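# Refit band over corner guard around the carton

## Task

Loop the band around the carton again so it passes over the corner guard, with the guard sitting in its proper spot at the finish and the carton resting flat.

## Robot and tools

ROBOT. Two arms, left_arm and right_arm, face each other across the table. In the scene frame the table centre is the origin, +z is up and the table top is at z = +0.020 m. left_arm's base sits on the +y side at (-0.022, +0.454, +0.138) m, quat_wxyz (+0.705, 0, 0, -0.709); right_arm's is at (-0.039, -0.460, +0.055) m, quat_wxyz (+0.706, 0, 0, +0.708). The arm names do not match image left and right. Each gripper's fingers point along its own +x and close along its y. The reported end_effector_position is the point between the fingers, 3 to 4 cm behind the tips; only the last 1.5 cm of each inner finger face is flat.

FRAMES. Hand positions, orientations, velocities and targets are reported in each arm's own base frame. Fixed cameras and the table use the scene frame. Offsets you send are along the axes of that arm's current Hand target. Reported poses can be off by a few centimetres, more at long reach.

ROW FORMAT (shared by execute_actions and move). One row is 14 plain numbers in [-1, 1]: dx, dy, dz, rx, ry, rz, opening for left_arm, then the same seven for right_arm. Always send all 14 even if one arm stays put. The first six per arm are an offset, not a pose: they count from that arm's Hand target as it stood when the action or move began, in the Hand target's own axes. 1.0 equals 0.6 m for dx, dy, dz and 180 degrees for the rotation; rx, ry, rz form a single rotation vector. Sending the same offset again moves the arm again. Six zeros re-command the Hand target itself. The opening is absolute: +1 fully open (0.080 m), -1 fully closed; empty fingers meet near -0.78. A 0 opening is a real command, so repeat the current opening to leave a gripper alone. Closing fully takes at least about 0.6 s.

execute_actions(actions, cameras). actions is a list of actions; each action is up to 15 rows, one per 1/30 s step, and a short action repeats its last row. Every row in an action counts from the same start pose, not from the row before. An empty list returns camera images and the full state. cameras: list of names, ["all"], or [] for none.

move(target, speed, blend, opening_speed, grip_force, blocking, cameras). target is one 14-number row or a list of up to 15 rows; every row is an offset from the Hand targets at the move's start. Paths are straight, end together, last 0.5 to 10 s, and do not avoid obstacles or the other arm. speed: m/s per arm path, 0.002 to 4.3 (default 0.25), turning up to twice that in rad/s; one value or one per target. blend: corner rounding in m for a list, 0 means stop at each point. opening_speed: rate of opening change per second on the -1..+1 scale, at least 0.2. grip_force: newtons per pad, 8 to 34, one value or one per arm; it persists. blocking=false returns after about 0.5 s while the move continues. The result adds a move: line such as done, off_target, moving, held, blocked or fault; done means within 8 mm and 2 degrees. limits=paced means a pose was clipped; limits=held means a check withheld steps.

wait(seconds 0 to 10, cameras) lets the scene run. stop(cameras) brakes a running move. zoom_image(camera, region [x0, y0, x1, y1] pixels, at most 504 by 504) enlarges part of the newest image from cam_high, cam_low, cam_left_wrist or cam_right_wrist. Image sizes: cam_high and cam_low 504x504, wrist cameras 672x504. read_manual(section) gives licence texts only. finished_scene(scene 1 or 2) ends the scene irreversibly; the goal must hold without the robot.

RESULTS. grip_measured is the measured opening on the command scale, possibly 2 mm off; squeezing a hard part reads about 0.067 below its width. To grip, command roughly 0.08 below the reading at first contact. Hand target is the last commanded pose after clipping; the gripper often rests short of it, and the next command, even all zeros, asks for it again. Orientation commands are clipped to within 32 degrees of the measured one. Joint torques include arm weight; External joint torques estimate outside load. A "within noise" line means the arm is still. Blocked means an arm stopped far from its goal and now holds there.

CAUTIONS. Do not drop parts, release moving parts, slam, or push hard. Nothing may end up off the table. Keep the two grippers, housings and wrist cameras apart; grasping the other arm's fingers counts as a press. Contact torque limits (N m): waist 17.2, shoulder 21.3, elbow 21.3, wrist pitch 5.61, wrist yaw 5.59, wrist roll 5.24; reaching one halts that arm 10 s. Motors heat when holding loads or straining; at 95 °C the arm is held 30 to 60 s or goes limp. Large single-step jumps can cause an over-speed fault. Avoid paths near an arm's own base. Small moves may go short or sideways; check the result and correct tilt. A faster or deeper contact presses harder. Loose objects may occasionally get nudged.

Each tool is called after "Call:" as name(argument=value, ...) on one line, values as JSON.

## Session

Call:
execute_actions(actions=[])

Scene clock: 0.00 s.
left_arm: end_effector_position=(+0.2227, +0.2478, +0.1226) grip_measured=+1.000 end_effector_quat_wxyz=(+0.983, -0.098, +0.121, +0.096) | right_arm: end_effector_position=(+0.2466, +0.0749, +0.3098) grip_measured=+1.000 end_effector_quat_wxyz=(+0.703, -0.380, +0.177, +0.575)
Joint positions: left_arm=[1.229 1.47 0.474 0.501 1.001 0.249 0.08] | right_arm=[-0.128 1.361 1.601 -1.543 -0.78 -1.671 0.08]
Joint velocities: within noise
Joint torques (N m): no reading
External joint torques (N m): no reading
Motor temperatures (°C): left_arm=[25 27 28 26 28 27] | right_arm=[26 29 26 27 30 30]
Heat: left arm: hottest elbow 28 °C (+0.0 °C/min); right arm: hottest wrist yaw 30 °C (+0.0 °C/min).
Hand target: left_arm +0.2230, +0.2486, +0.1250; +0.984, -0.094, +0.119, +0.096 | right_arm +0.2463, +0.0751, +0.3109; +0.703, -0.381, +0.175, +0.574
Tool commands: left_gripper/opening=+1.0 right_gripper/opening=+1.0

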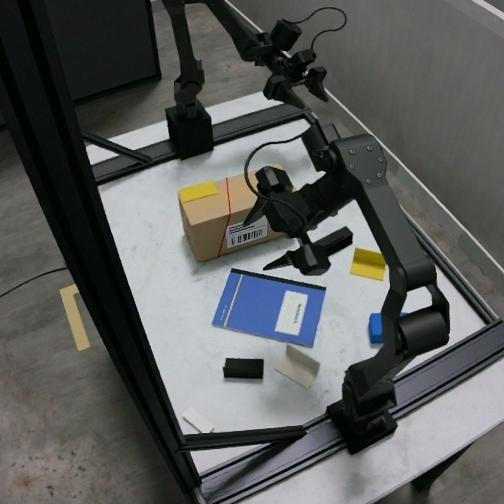

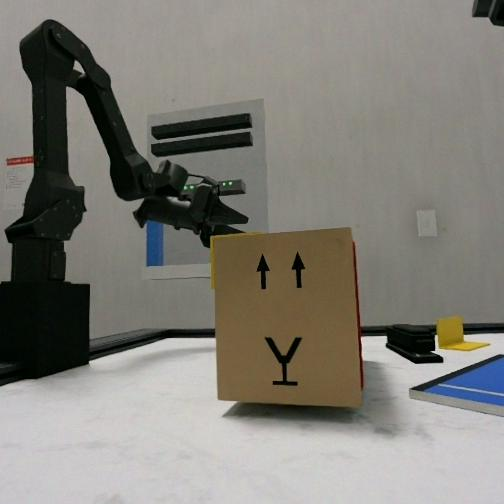

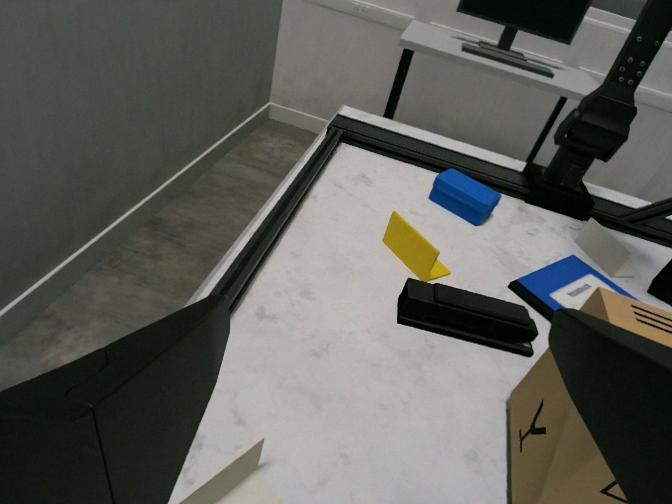

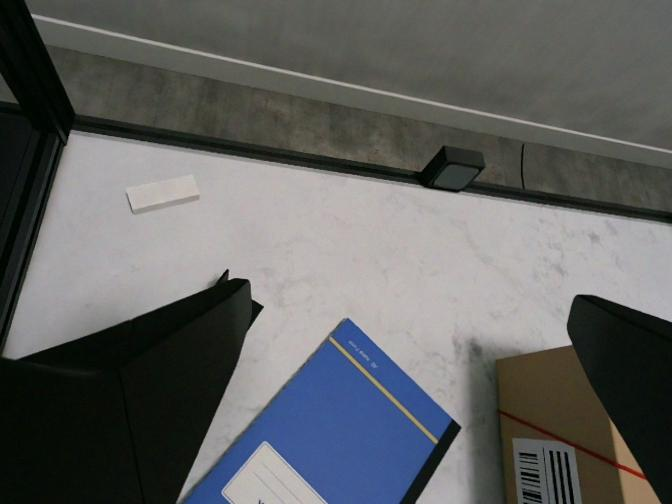

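Call:
zoom_image(camera="cam_high", region=[150, 140, 310, 280])

Call:
zoom_image(camera="cam_high", region=[200, 230, 440, 440])

Call:
zoom_image(camera="cam_low", region=[190, 200, 504, 420])

Scaled by 3.150.

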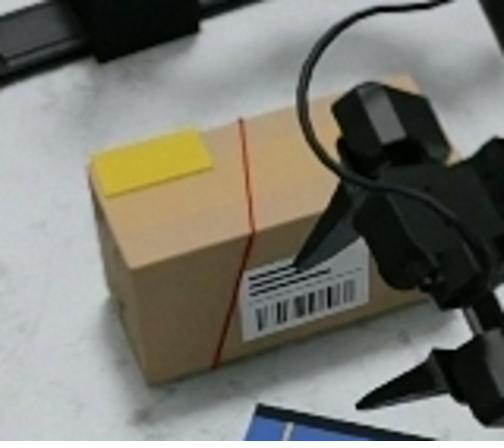

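Scaled by 2.100.

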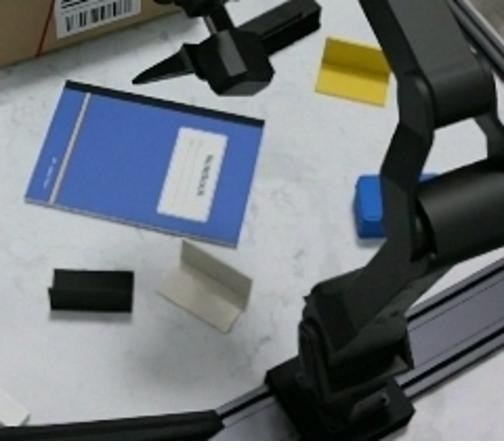

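Scaled by 1.605.

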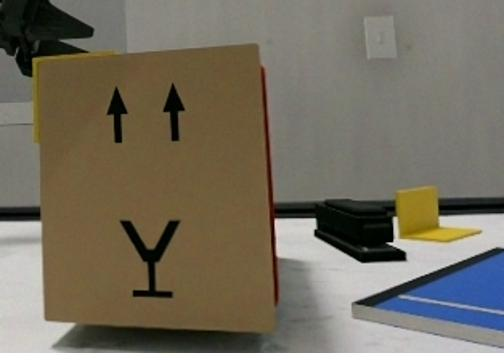

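Call:
move(target=[-0.287,-0.368,0.342,0.084,0.254,-0.024,1,-0.071,-0.007,-0.104,0.363,0.009,-0.32,1], cameras=["all"])

Scene clock: 5.87 s.
left_arm: end_effector_position=(+0.1510, +0.0503, +0.3964) grip_measured=+1.000 end_effector_quat_wxyz=(+0.925, +0.044, +0.369, +0.080) | right_arm: end_effector_position=(+0.2513, -0.0001, +0.3021) grip_measured=+1.000 end_effector_quat_wxyz=(+0.966, -0.002, +0.260, +0.001)
Joint positions: left_arm=[0.491 0.994 1.811 -1.573 0.18 0.358 0.08] | right_arm=[-0.002 0.814 1.053 -0.765 -0.003 -0.006 0.08]
Joint torques (N m): left_arm=[-0.24 -0.16 4.98 1.67 -0.03 -0.11] | right_arm=[0.34 -1.98 5.8 1.71 0.08 0.27]
External joint torques (N m): left_arm=[-0.24 -0.31 1.15 0.28 -0.11 -0.11] | right_arm=[0.33 -0.88 -0.37 0.12 0.09 0.27]
Heat: left arm: hottest elbow 29 °C (+10.2 °C/min); right arm: hottest wrist yaw 30 °C (+0.0 °C/min).
Hand target: left_arm +0.1496, +0.0498, +0.4000; +0.867, -0.001, +0.498, +0.000 | right_arm +0.2503, +0.0003, +0.3011; +0.966, +0.000, +0.259, +0.001
Off the commanded pose: left_arm 0.004 m, 19 deg | right_arm 0.001 m, 0 deg.
joint sent to its limit (left arm) — joint 4 (wrist pitch), lower limit. The joint targets are off in orientation, not in position.
move: off_target (left_arm)

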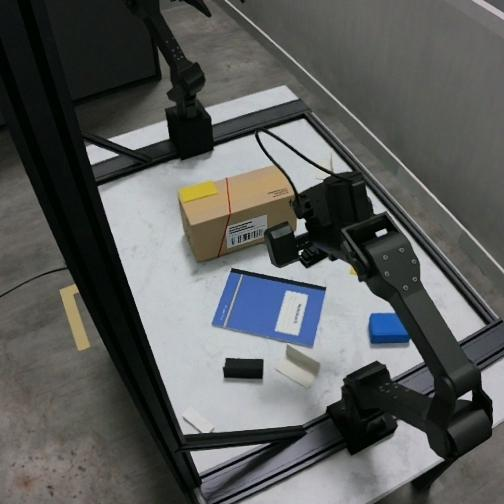

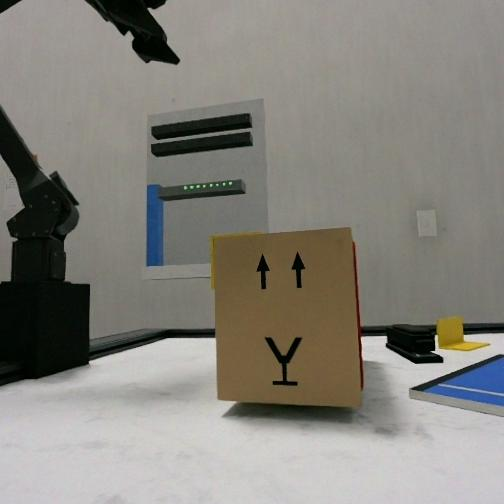

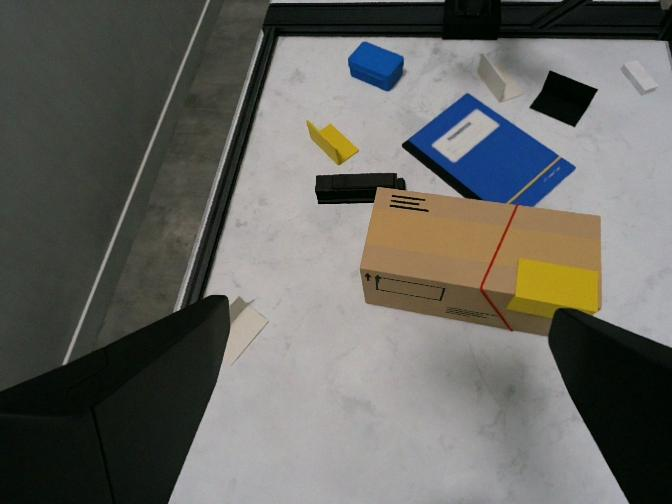

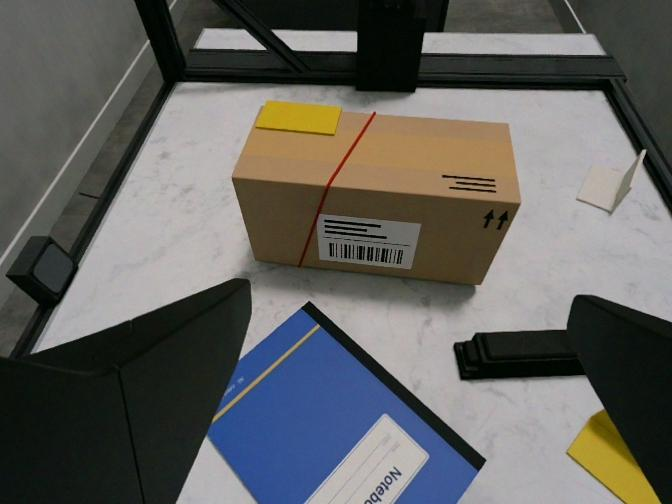

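Call:
zoom_image(camera="cam_left_wrist", region=[340, 170, 620, 350])

Call:
zoom_image(camera="cam_right_wrist", region=[220, 80, 540, 300])

Call:
zoom_image(camera="cam_high", region=[165, 150, 315, 270])

Scaled by 1.800.

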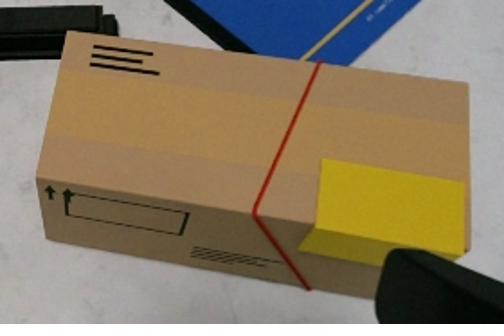

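Scaled by 1.575.

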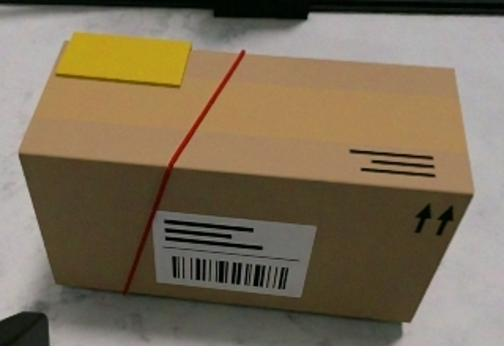

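Scaled by 3.360.

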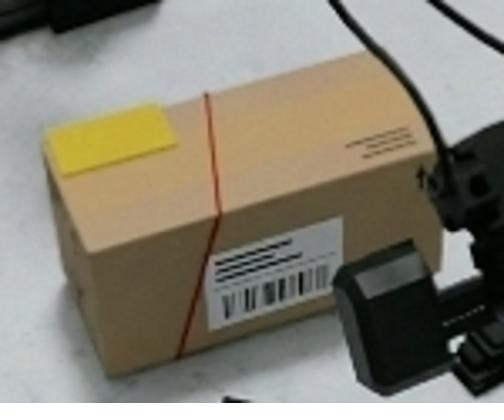

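Call:
move(target=[0.472,-0.12,-0.07,0,0.083,0,-0.3,0,0,0,0,0,0,1], cameras=["all"])

Scene clock: 11.20 s.
left_arm: end_effector_position=(+0.2562, -0.0218, +0.1372) grip_measured=-0.297 end_effector_quat_wxyz=(+0.797, -0.001, +0.603, +0.000) | right_arm: end_effector_position=(+0.2513, -0.0002, +0.3021) grip_measured=+1.000 end_effector_quat_wxyz=(+0.966, -0.002, +0.260, +0.001)
Joint positions: left_arm=[-0.101 1.287 1.008 -1.018 -0.027 -0.099 0.022] | right_arm=[-0.002 0.814 1.053 -0.765 -0.003 -0.006 0.08]
Joint torques (N m): left_arm=[-0.25 -3.24 5.27 1.31 0.02 -0.12] | right_arm=[0.15 -2.01 5.67 1.66 0.07 0.26]
External joint torques (N m): left_arm=[-0.26 0.56 -0.6 0.54 0.05 -0.12] | right_arm=[0.15 -0.89 -0.48 0.09 0.08 0.26]
Heat: left arm: hottest elbow 29 °C (+5.4 °C/min); right arm: hottest wrist pitch 30 °C (+16.1 °C/min).
Hand target: left_arm +0.2562, -0.0227, +0.1345; +0.795, -0.001, +0.606, +0.000 | right_arm +0.2503, +0.0002, +0.3011; +0.966, +0.000, +0.259, +0.000
Off the commanded pose: left_arm 0.003 m, 0 deg | right_arm 0.001 m, 0 deg.
move: done

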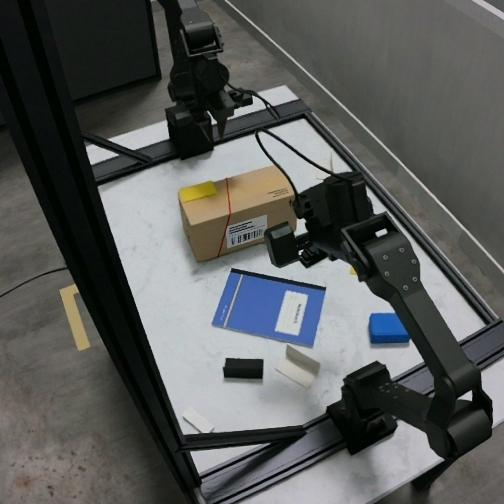

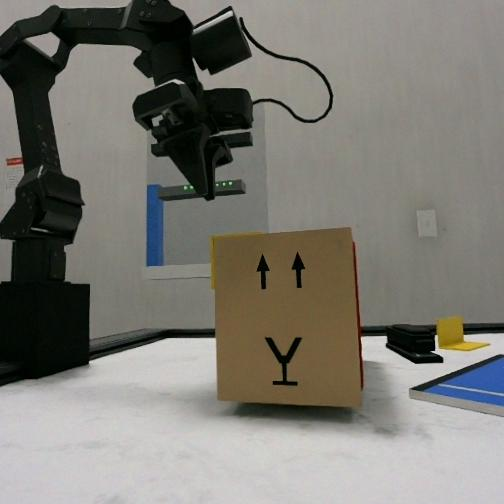

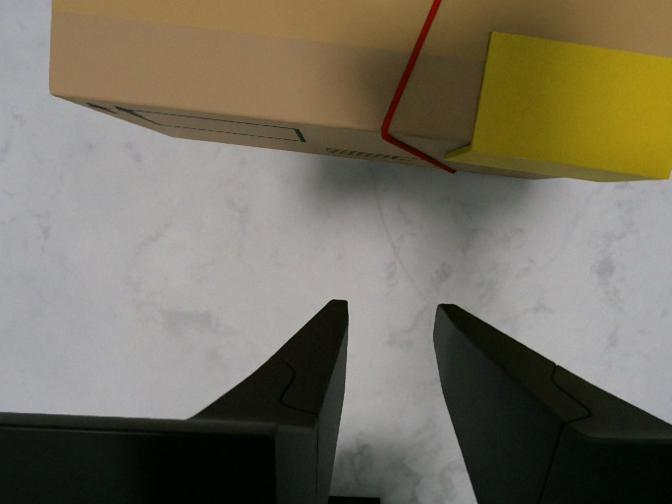

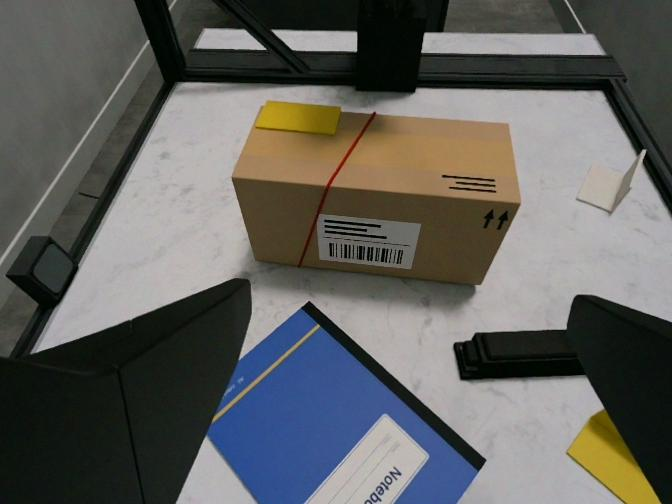

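Call:
move(target=[0.1,-0.0167,0,0.039,0,0,-0.3,0,0,0,0,0,0,1], cameras=["all"])

Call:
zoom_image(camera="cam_low", region=[130, 120, 380, 320])

Call:
zoom_image(camera="cam_right_wrist", region=[220, 0, 540, 220])

Scene clock: 13.53 s.
left_arm: end_effector_position=(+0.2735, -0.0328, +0.0805) grip_measured=-0.297 end_effector_quat_wxyz=(+0.797, +0.044, +0.601, -0.037) | right_arm: end_effector_position=(+0.2513, -0.0002, +0.3021) grip_measured=+1.000 end_effector_quat_wxyz=(+0.966, -0.002, +0.260, +0.001)
Joint positions: left_arm=[-0.137 1.398 0.863 -0.76 -0.032 -0.017 0.022] | right_arm=[-0.002 0.814 1.053 -0.765 -0.003 -0.006 0.08]
Joint torques (N m): left_arm=[-0.21 -3.73 4.68 1.29 -0.14 0.11] | right_arm=[0.23 -2.03 5.91 1.72 0.09 0.24]
External joint torques (N m): left_arm=[-0.18 0.71 -1.05 0.5 -0.12 0.11] | right_arm=[0.23 -0.96 -0.21 0.14 0.1 0.23]
Heat: left arm: hottest elbow 29 °C (+4.4 °C/min); right arm: hottest wrist pitch 30 °C (+13.3 °C/min).
Hand target: left_arm +0.2721, -0.0328, +0.0766; +0.794, +0.047, +0.605, -0.037 | right_arm +0.2503, +0.0002, +0.3011; +0.966, +0.000, +0.259, +0.000
Off the commanded pose: left_arm 0.004 m, 1 deg | right_arm 0.001 m, 0 deg.
move: done

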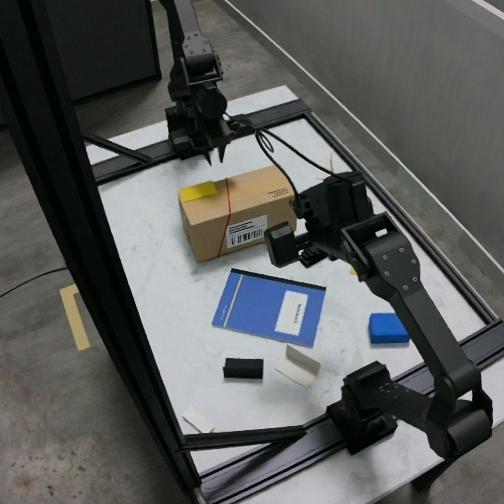

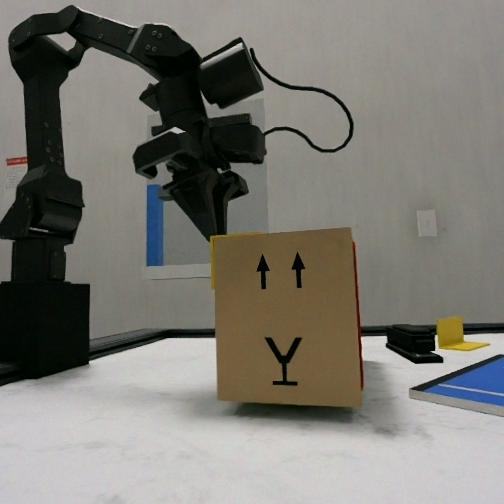

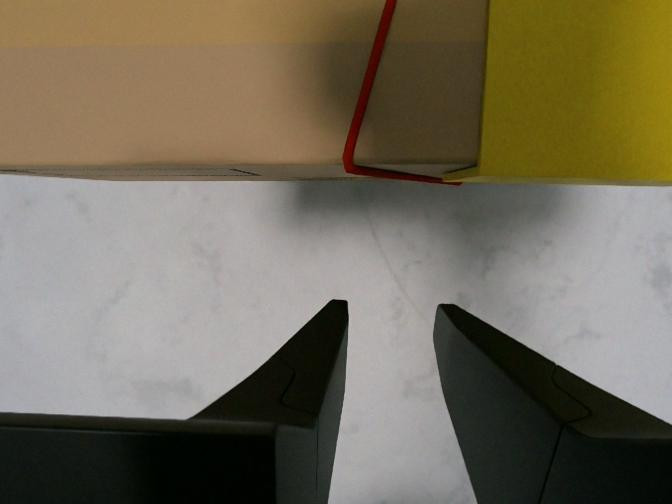

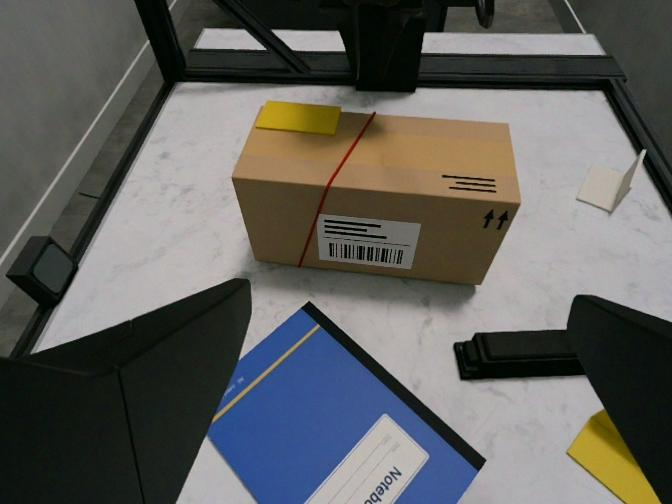

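Scaled by 2.016.

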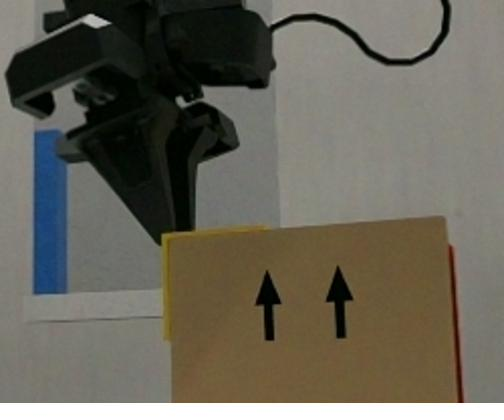

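Scaled by 1.575.

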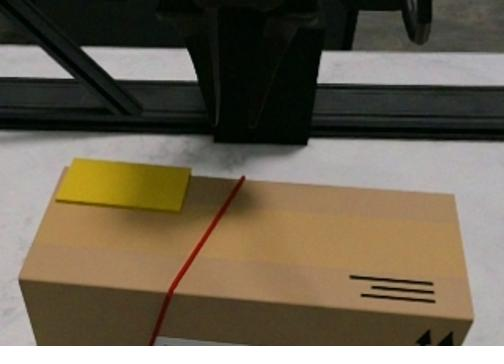

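Call:
move(target=[0.019,0.0133,0.071,0,0,0,-0.3,0,0,0,0,0,0,1], speed=0.12, cameras=["all"])

Call:
zoom_image(camera="cam_low", region=[130, 120, 380, 320])

Call:
zoom_image(camera="cam_right_wrist", region=[220, 0, 540, 220])

Scene clock: 15.23 s.
left_arm: end_effector_position=(+0.3126, -0.0301, +0.0753) grip_measured=-0.297 end_effector_quat_wxyz=(+0.792, +0.047, +0.608, -0.037) | right_arm: end_effector_position=(+0.2513, -0.0002, +0.3021) grip_measured=+1.000 end_effector_quat_wxyz=(+0.966, -0.002, +0.260, +0.001)
Joint positions: left_arm=[-0.11 1.567 0.999 -0.742 -0.028 0.014 0.022] | right_arm=[-0.002 0.814 1.053 -0.765 -0.003 -0.006 0.08]
Joint torques (N m): left_arm=[0.21 -4.76 6.96 1.05 0.03 0.11] | right_arm=[0.32 -2.05 5.79 1.7 0.05 0.3]
External joint torques (N m): left_arm=[0.22 0.78 1.4 0.33 0.05 0.11] | right_arm=[0.31 -0.96 -0.33 0.13 0.05 0.3]
Heat: left arm: hottest elbow 29 °C (+3.9 °C/min); right arm: hottest wrist pitch 30 °C (+11.8 °C/min).
Hand target: left_arm +0.3168, -0.0301, +0.0771; +0.794, +0.047, +0.605, -0.038 | right_arm +0.2503, +0.0002, +0.3011; +0.966, +0.000, +0.259, +0.000
Off the commanded pose: left_arm 0.005 m, 0 deg | right_arm 0.001 m, 0 deg.
move: done

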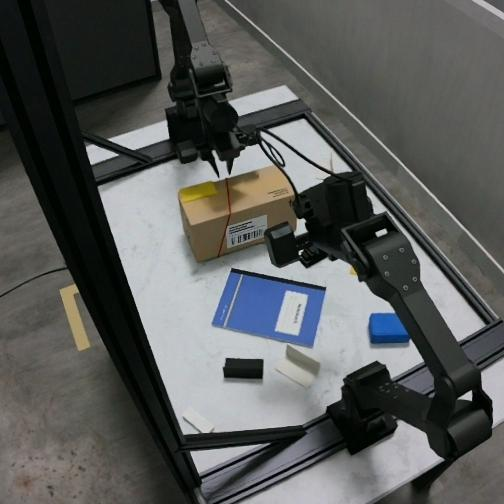

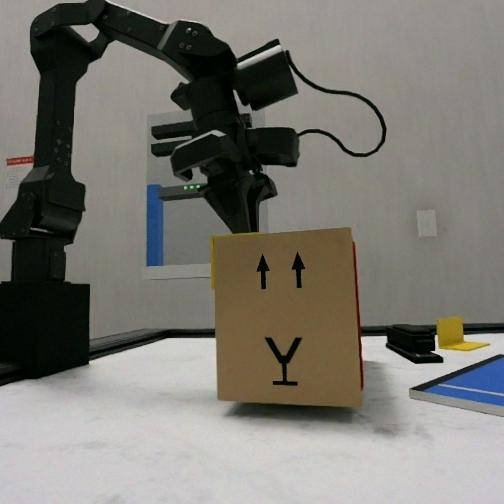

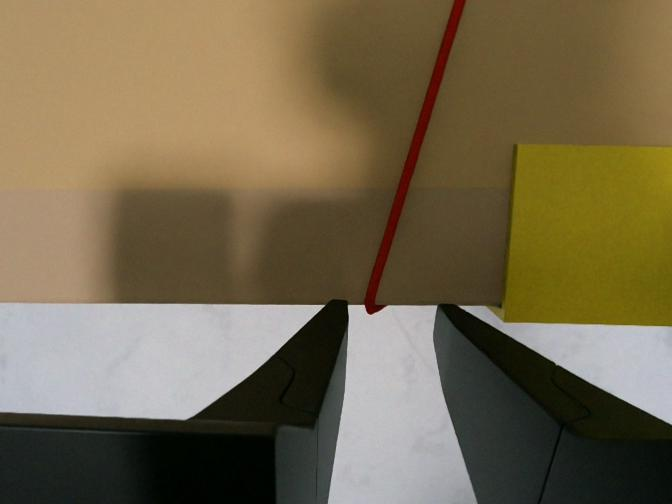

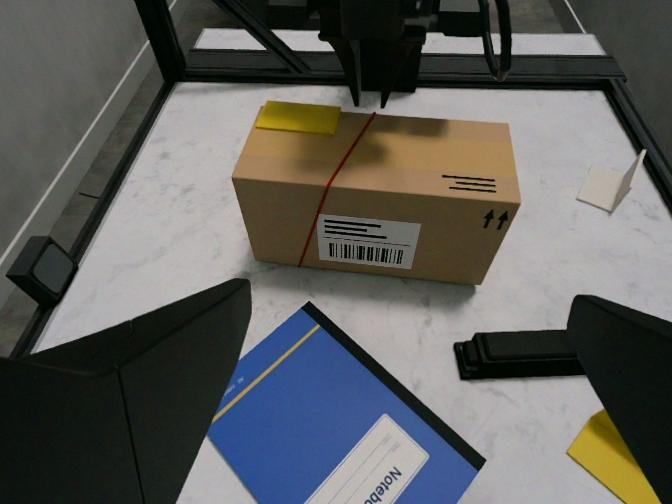

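Scaled by 2.016.

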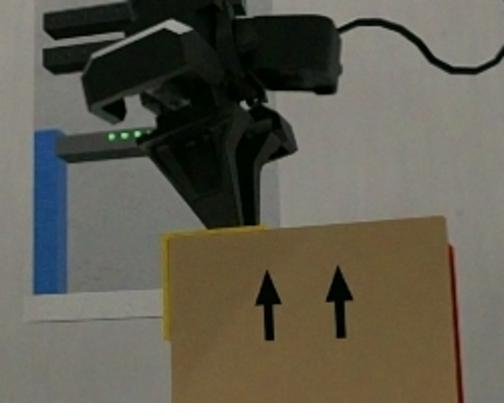

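Scaled by 1.575.

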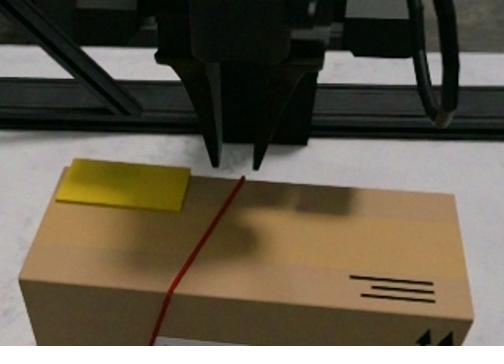

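Call:
move(target=[0.025,0,0.007,0,0,0,-0.3,0,0,0,0,0,0,1], speed=0.08, cameras=["cam_low","cam_left_wrist","cam_right_wrist"])

Call:
zoom_image(camera="cam_low", region=[180, 180, 300, 280])

Call:
zoom_image(camera="cam_right_wrist", region=[300, 60, 440, 170])

Scene clock: 16.33 s.
left_arm: end_effector_position=(+0.3179, -0.0306, +0.0678) grip_measured=-0.297 end_effector_quat_wxyz=(+0.792, +0.048, +0.608, -0.037) | right_arm: end_effector_position=(+0.2513, -0.0002, +0.3021) grip_measured=+1.000 end_effector_quat_wxyz=(+0.966, -0.002, +0.260, +0.001)
Joint positions: left_arm=[-0.109 1.598 0.999 -0.712 -0.027 0.016 0.022] | right_arm=[-0.002 0.814 1.053 -0.765 -0.003 -0.006 0.08]
Joint torques (N m): left_arm=[0.25 -3.17 6.19 2.8 0 0.06] | right_arm=[0.34 -1.9 5.67 1.68 0.11 0.26]
External joint torques (N m): left_arm=[0.28 2.53 0.71 2.08 0.02 0.06] | right_arm=[0.33 -0.79 -0.49 0.09 0.11 0.26]
Heat: left arm: hottest elbow 30 °C (+7.3 °C/min); right arm: hottest wrist pitch 31 °C (+14.7 °C/min).
Hand target: left_arm +0.3248, -0.0306, +0.0636; +0.794, +0.047, +0.605, -0.037 | right_arm +0.2503, +0.0002, +0.3011; +0.966, +0.000, +0.259, +0.000
Off the commanded pose: left_arm 0.008 m, 0 deg | right_arm 0.001 m, 0 deg.
move: done
Images, in order (width x height): cam_low 504x504, cam_left_wrist 672x504, cam_right_wrist 672x504.

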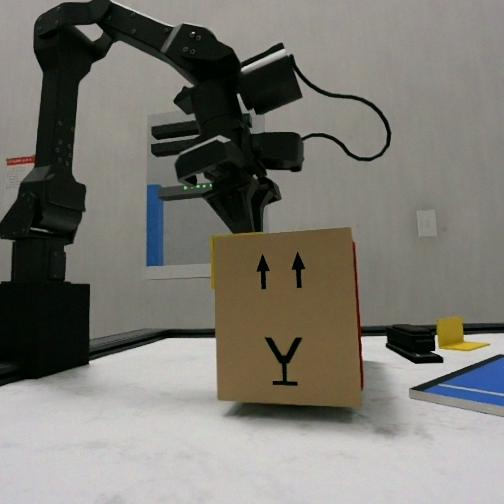

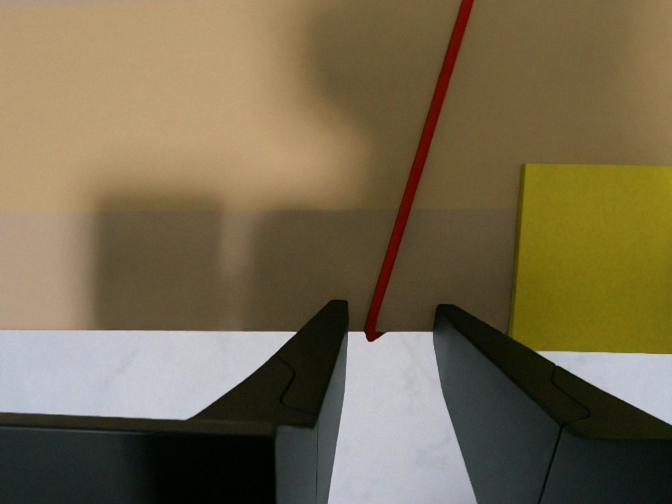

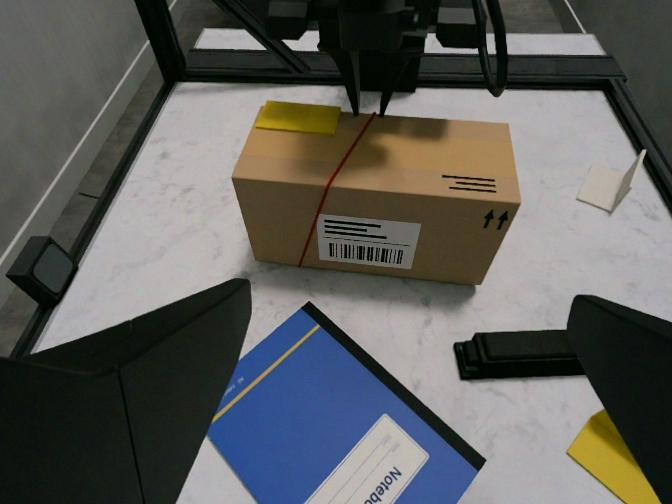

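Scaled by 4.200.

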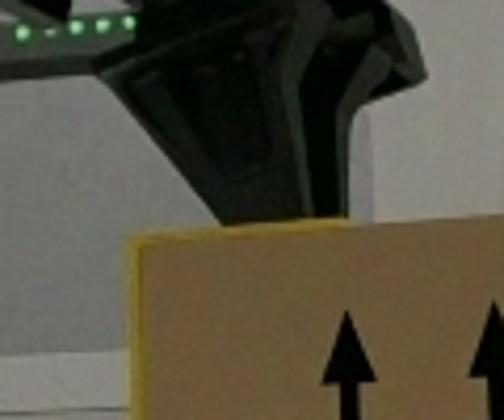

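Scaled by 3.600.

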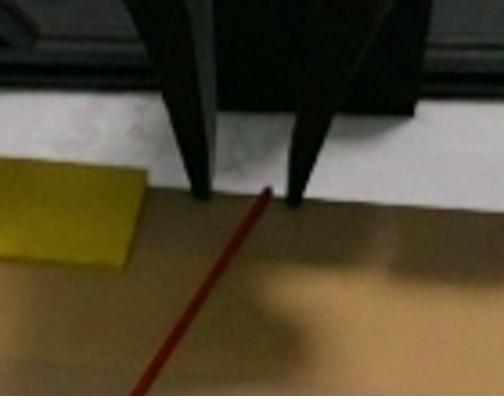

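Call:
move(target=[-0.004,0.005,0,0,0,0,-1,0,0,0,0,0,0,1], opening_speed=1, cameras=["cam_low","cam_left_wrist","cam_right_wrist"])

Call:
zoom_image(camera="cam_left_wrist", region=[300, 220, 480, 360])

Call:
zoom_image(camera="cam_right_wrist", region=[300, 60, 440, 170])

Scene clock: 19.23 s.
left_arm: end_effector_position=(+0.3221, -0.0291, +0.0689) grip_measured=-0.771 end_effector_quat_wxyz=(+0.796, +0.046, +0.602, -0.039) | right_arm: end_effector_position=(+0.2513, -0.0002, +0.3021) grip_measured=+1.000 end_effector_quat_wxyz=(+0.966, -0.002, +0.260, +0.001)
Joint positions: left_arm=[-0.1 1.602 1.004 -0.699 -0.021 0.025 0] | right_arm=[-0.002 0.814 1.053 -0.765 -0.003 -0.006 0.08]
Joint torques (N m): left_arm=[0.36 -4.12 6.18 1.22 -0.13 0.1] | right_arm=[0.34 -2.03 5.67 1.7 0.1 0.25]
External joint torques (N m): left_arm=[0.37 1.59 0.7 0.49 -0.11 0.1] | right_arm=[0.32 -0.9 -0.5 0.11 0.12 0.25]
Heat: left arm: hottest elbow 30 °C (+6.2 °C/min); right arm: hottest wrist pitch 31 °C (+12.5 °C/min).
Hand target: left_arm +0.3245, -0.0276, +0.0660; +0.794, +0.047, +0.605, -0.037 | right_arm +0.2503, +0.0002, +0.3011; +0.966, +0.000, +0.259, +0.000
Off the commanded pose: left_arm 0.004 m, 0 deg | right_arm 0.001 m, 0 deg.
move: done
Images, in order (width x height): cam_low 504x504, cam_left_wrist 672x504, cam_right_wrist 672x504.

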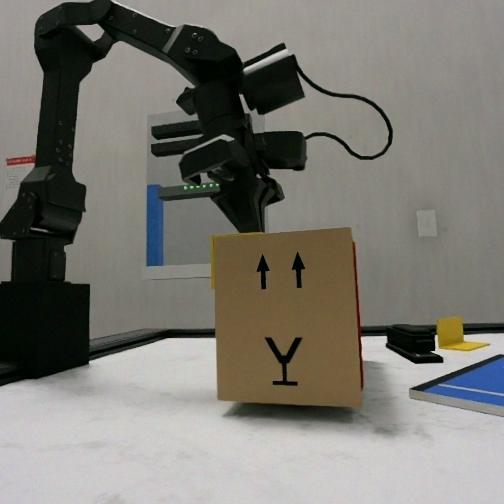

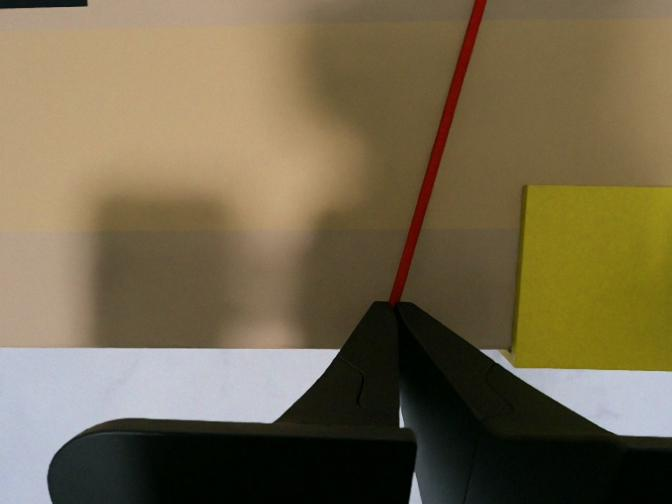

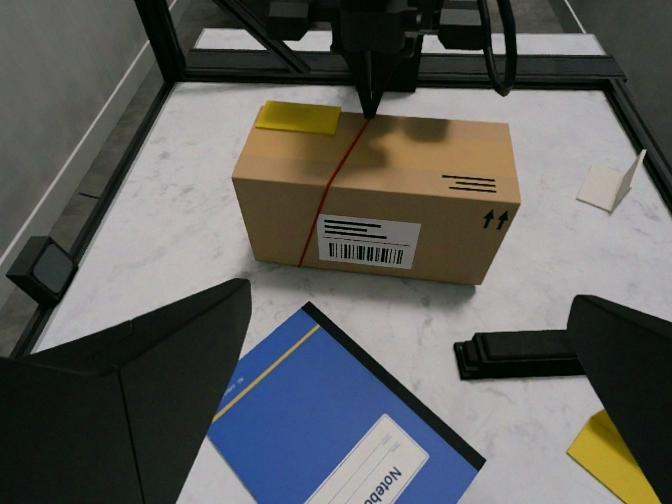

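Scaled by 2.800.

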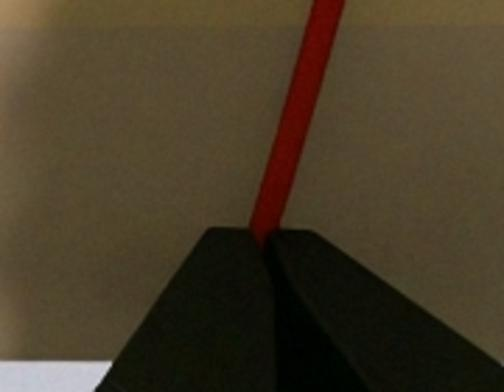

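Scaled by 3.600.

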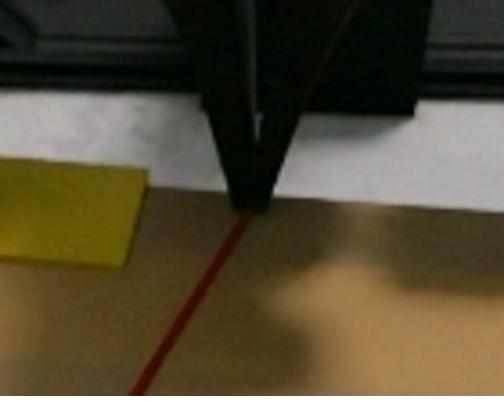

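Call:
move(target=[-0.037,0,-0.0075,0,0,0,-1,0,0,0,0,0,0,1], speed=0.06, cameras=["cam_low","cam_left_wrist","cam_right_wrist"])

Call:
zoom_image(camera="cam_right_wrist", region=[300, 60, 440, 170])

Scene clock: 20.37 s.
left_arm: end_effector_position=(+0.3111, -0.0281, +0.0764) grip_measured=-0.772 end_effector_quat_wxyz=(+0.785, +0.047, +0.616, -0.039) | right_arm: end_effector_position=(+0.2513, -0.0002, +0.3021) grip_measured=+1.000 end_effector_quat_wxyz=(+0.966, -0.002, +0.260, +0.001)
Joint positions: left_arm=[-0.1 1.576 1.016 -0.773 -0.019 0.025 0] | right_arm=[-0.002 0.814 1.053 -0.765 -0.003 -0.006 0.08]
Joint torques (N m): left_arm=[0.11 -7.9 6.84 0.52 -0.18 0.05] | right_arm=[0.25 -1.86 5.65 1.67 0.04 0.28]
External joint torques (N m): left_arm=[0.1 -2.29 1.26 -0.19 -0.17 0.05] | right_arm=[0.27 -0.77 -0.5 0.08 0.04 0.27]
Heat: left arm: hottest elbow 30 °C (+5.9 °C/min); right arm: hottest wrist pitch 31 °C (+11.8 °C/min).
Hand target: left_arm +0.3143, -0.0271, +0.0863; +0.794, +0.047, +0.605, -0.037 | right_arm +0.2503, +0.0002, +0.3011; +0.966, +0.000, +0.259, +0.000
Off the commanded pose: left_arm 0.010 m, 2 deg | right_arm 0.001 m, 0 deg.
move: off_target (left_arm)
Images, in order (width x height): cam_low 504x504, cam_left_wrist 672x504, cam_right_wrist 672x504.

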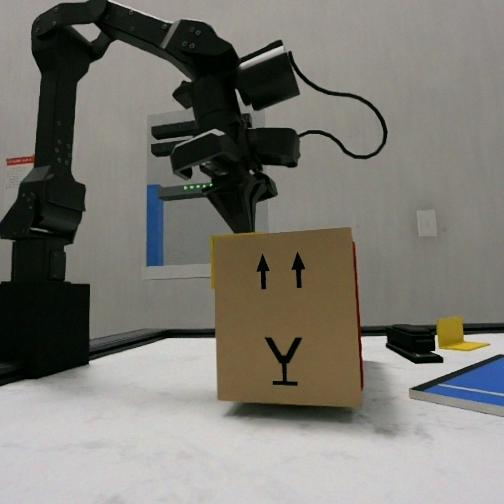

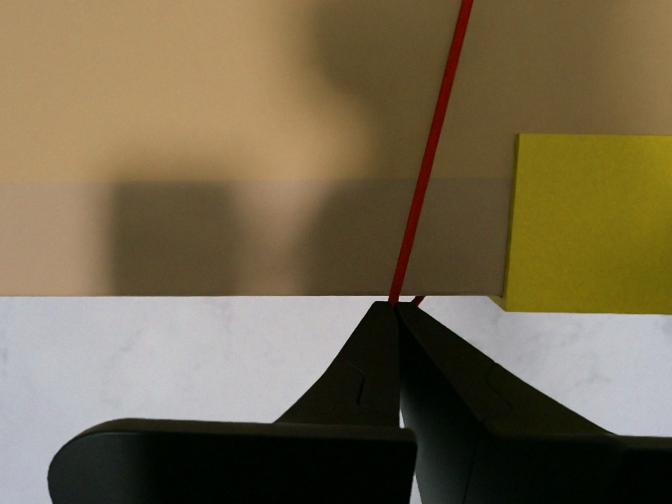

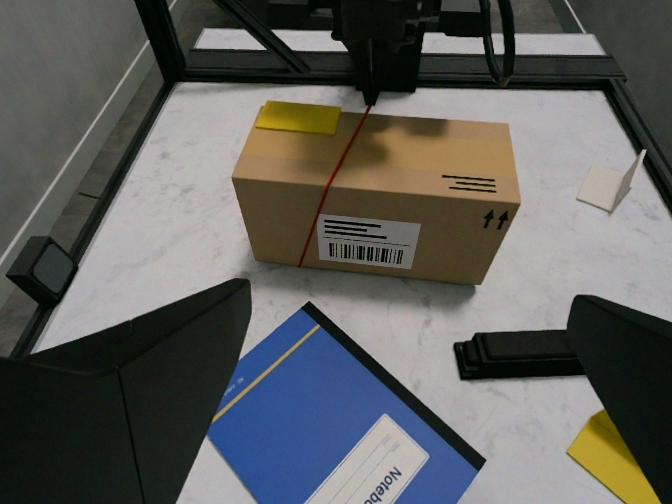

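Scaled by 3.600.

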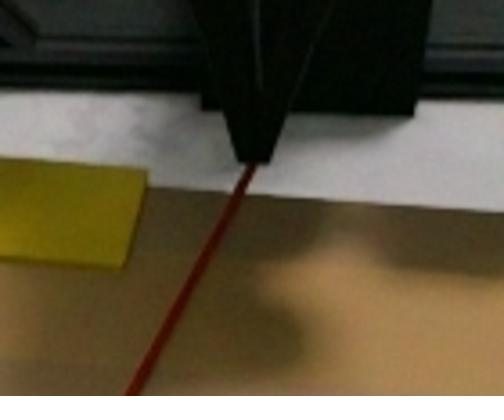

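Call:
move(target=[[-0.018,0,-0.02,0,0,0,-1,0,0,0,0,0,0,1],[-0.018,-0.125,-0.02,0,0,0,-1,0,0,0,0,0,0,1]], speed=0.06, cameras=["all"])

Call:
zoom_image(camera="cam_right_wrist", region=[220, 60, 440, 280])

Call:
zoom_image(camera="cam_low", region=[150, 180, 380, 410])

Scene clock: 23.23 s.
left_arm: end_effector_position=(+0.2895, -0.0974, +0.0886) grip_measured=-0.772 end_effector_quat_wxyz=(+0.793, +0.048, +0.606, -0.035) | right_arm: end_effector_position=(+0.2513, -0.0002, +0.3021) grip_measured=+1.000 end_effector_quat_wxyz=(+0.966, -0.002, +0.260, +0.001)
Joint positions: left_arm=[-0.372 1.529 1.016 -0.811 -0.097 -0.241 0] | right_arm=[-0.002 0.814 1.053 -0.765 -0.003 -0.006 0.08]
Joint torques (N m): left_arm=[-0.46 -5.02 7.06 0.46 -0.03 -0.14] | right_arm=[0.28 -1.99 5.75 1.72 0.07 0.27]
External joint torques (N m): left_arm=[-0.45 0.3 1.41 -0.25 0.04 -0.14] | right_arm=[0.28 -0.95 -0.36 0.15 0.08 0.27]
Motor temperatures (°C): left_arm=[25 29 31 28 28 27] | right_arm=[25 29 28 32 30 30]
Heat: left arm: hottest elbow 31 °C (+7.7 °C/min); right arm: hottest wrist pitch 32 °C (+12.9 °C/min).
Hand target: left_arm +0.2912, -0.1000, +0.0912; +0.794, +0.047, +0.605, -0.037 | right_arm +0.2503, +0.0002, +0.3011; +0.966, +0.000, +0.259, +0.000
Off the commanded pose: left_arm 0.004 m, 0 deg | right_arm 0.001 m, 0 deg.
move: done

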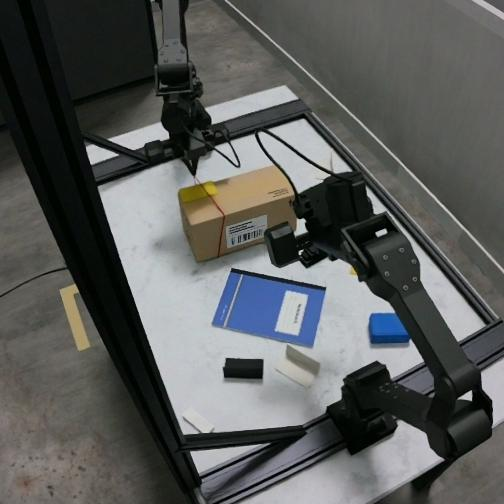

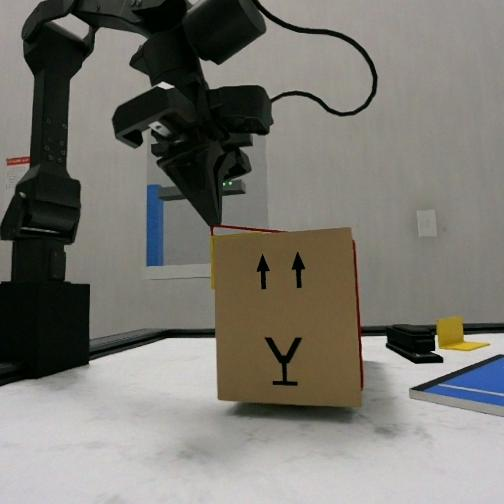

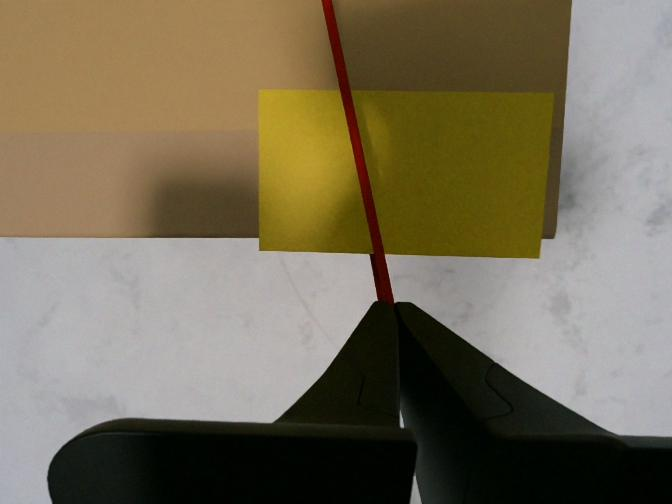

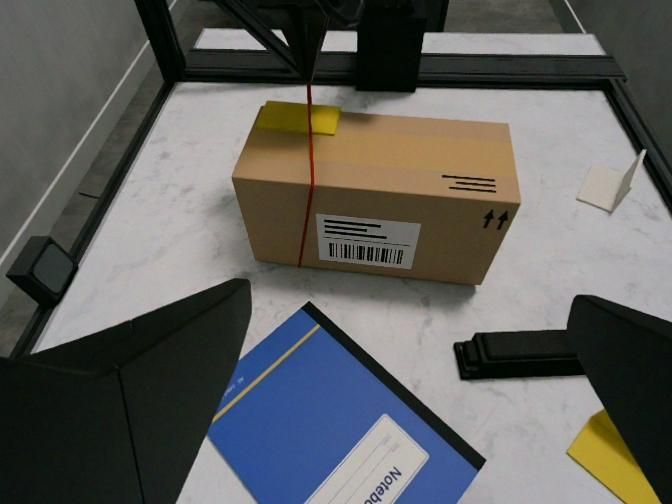

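Scaled by 2.291.

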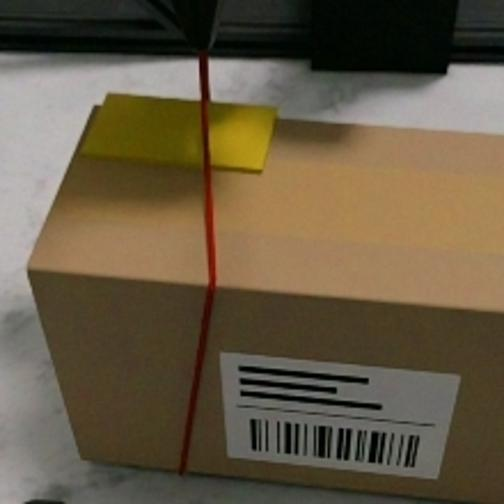

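Scaled by 2.191.

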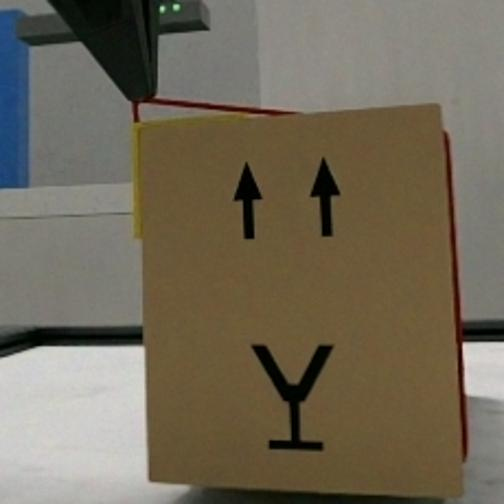

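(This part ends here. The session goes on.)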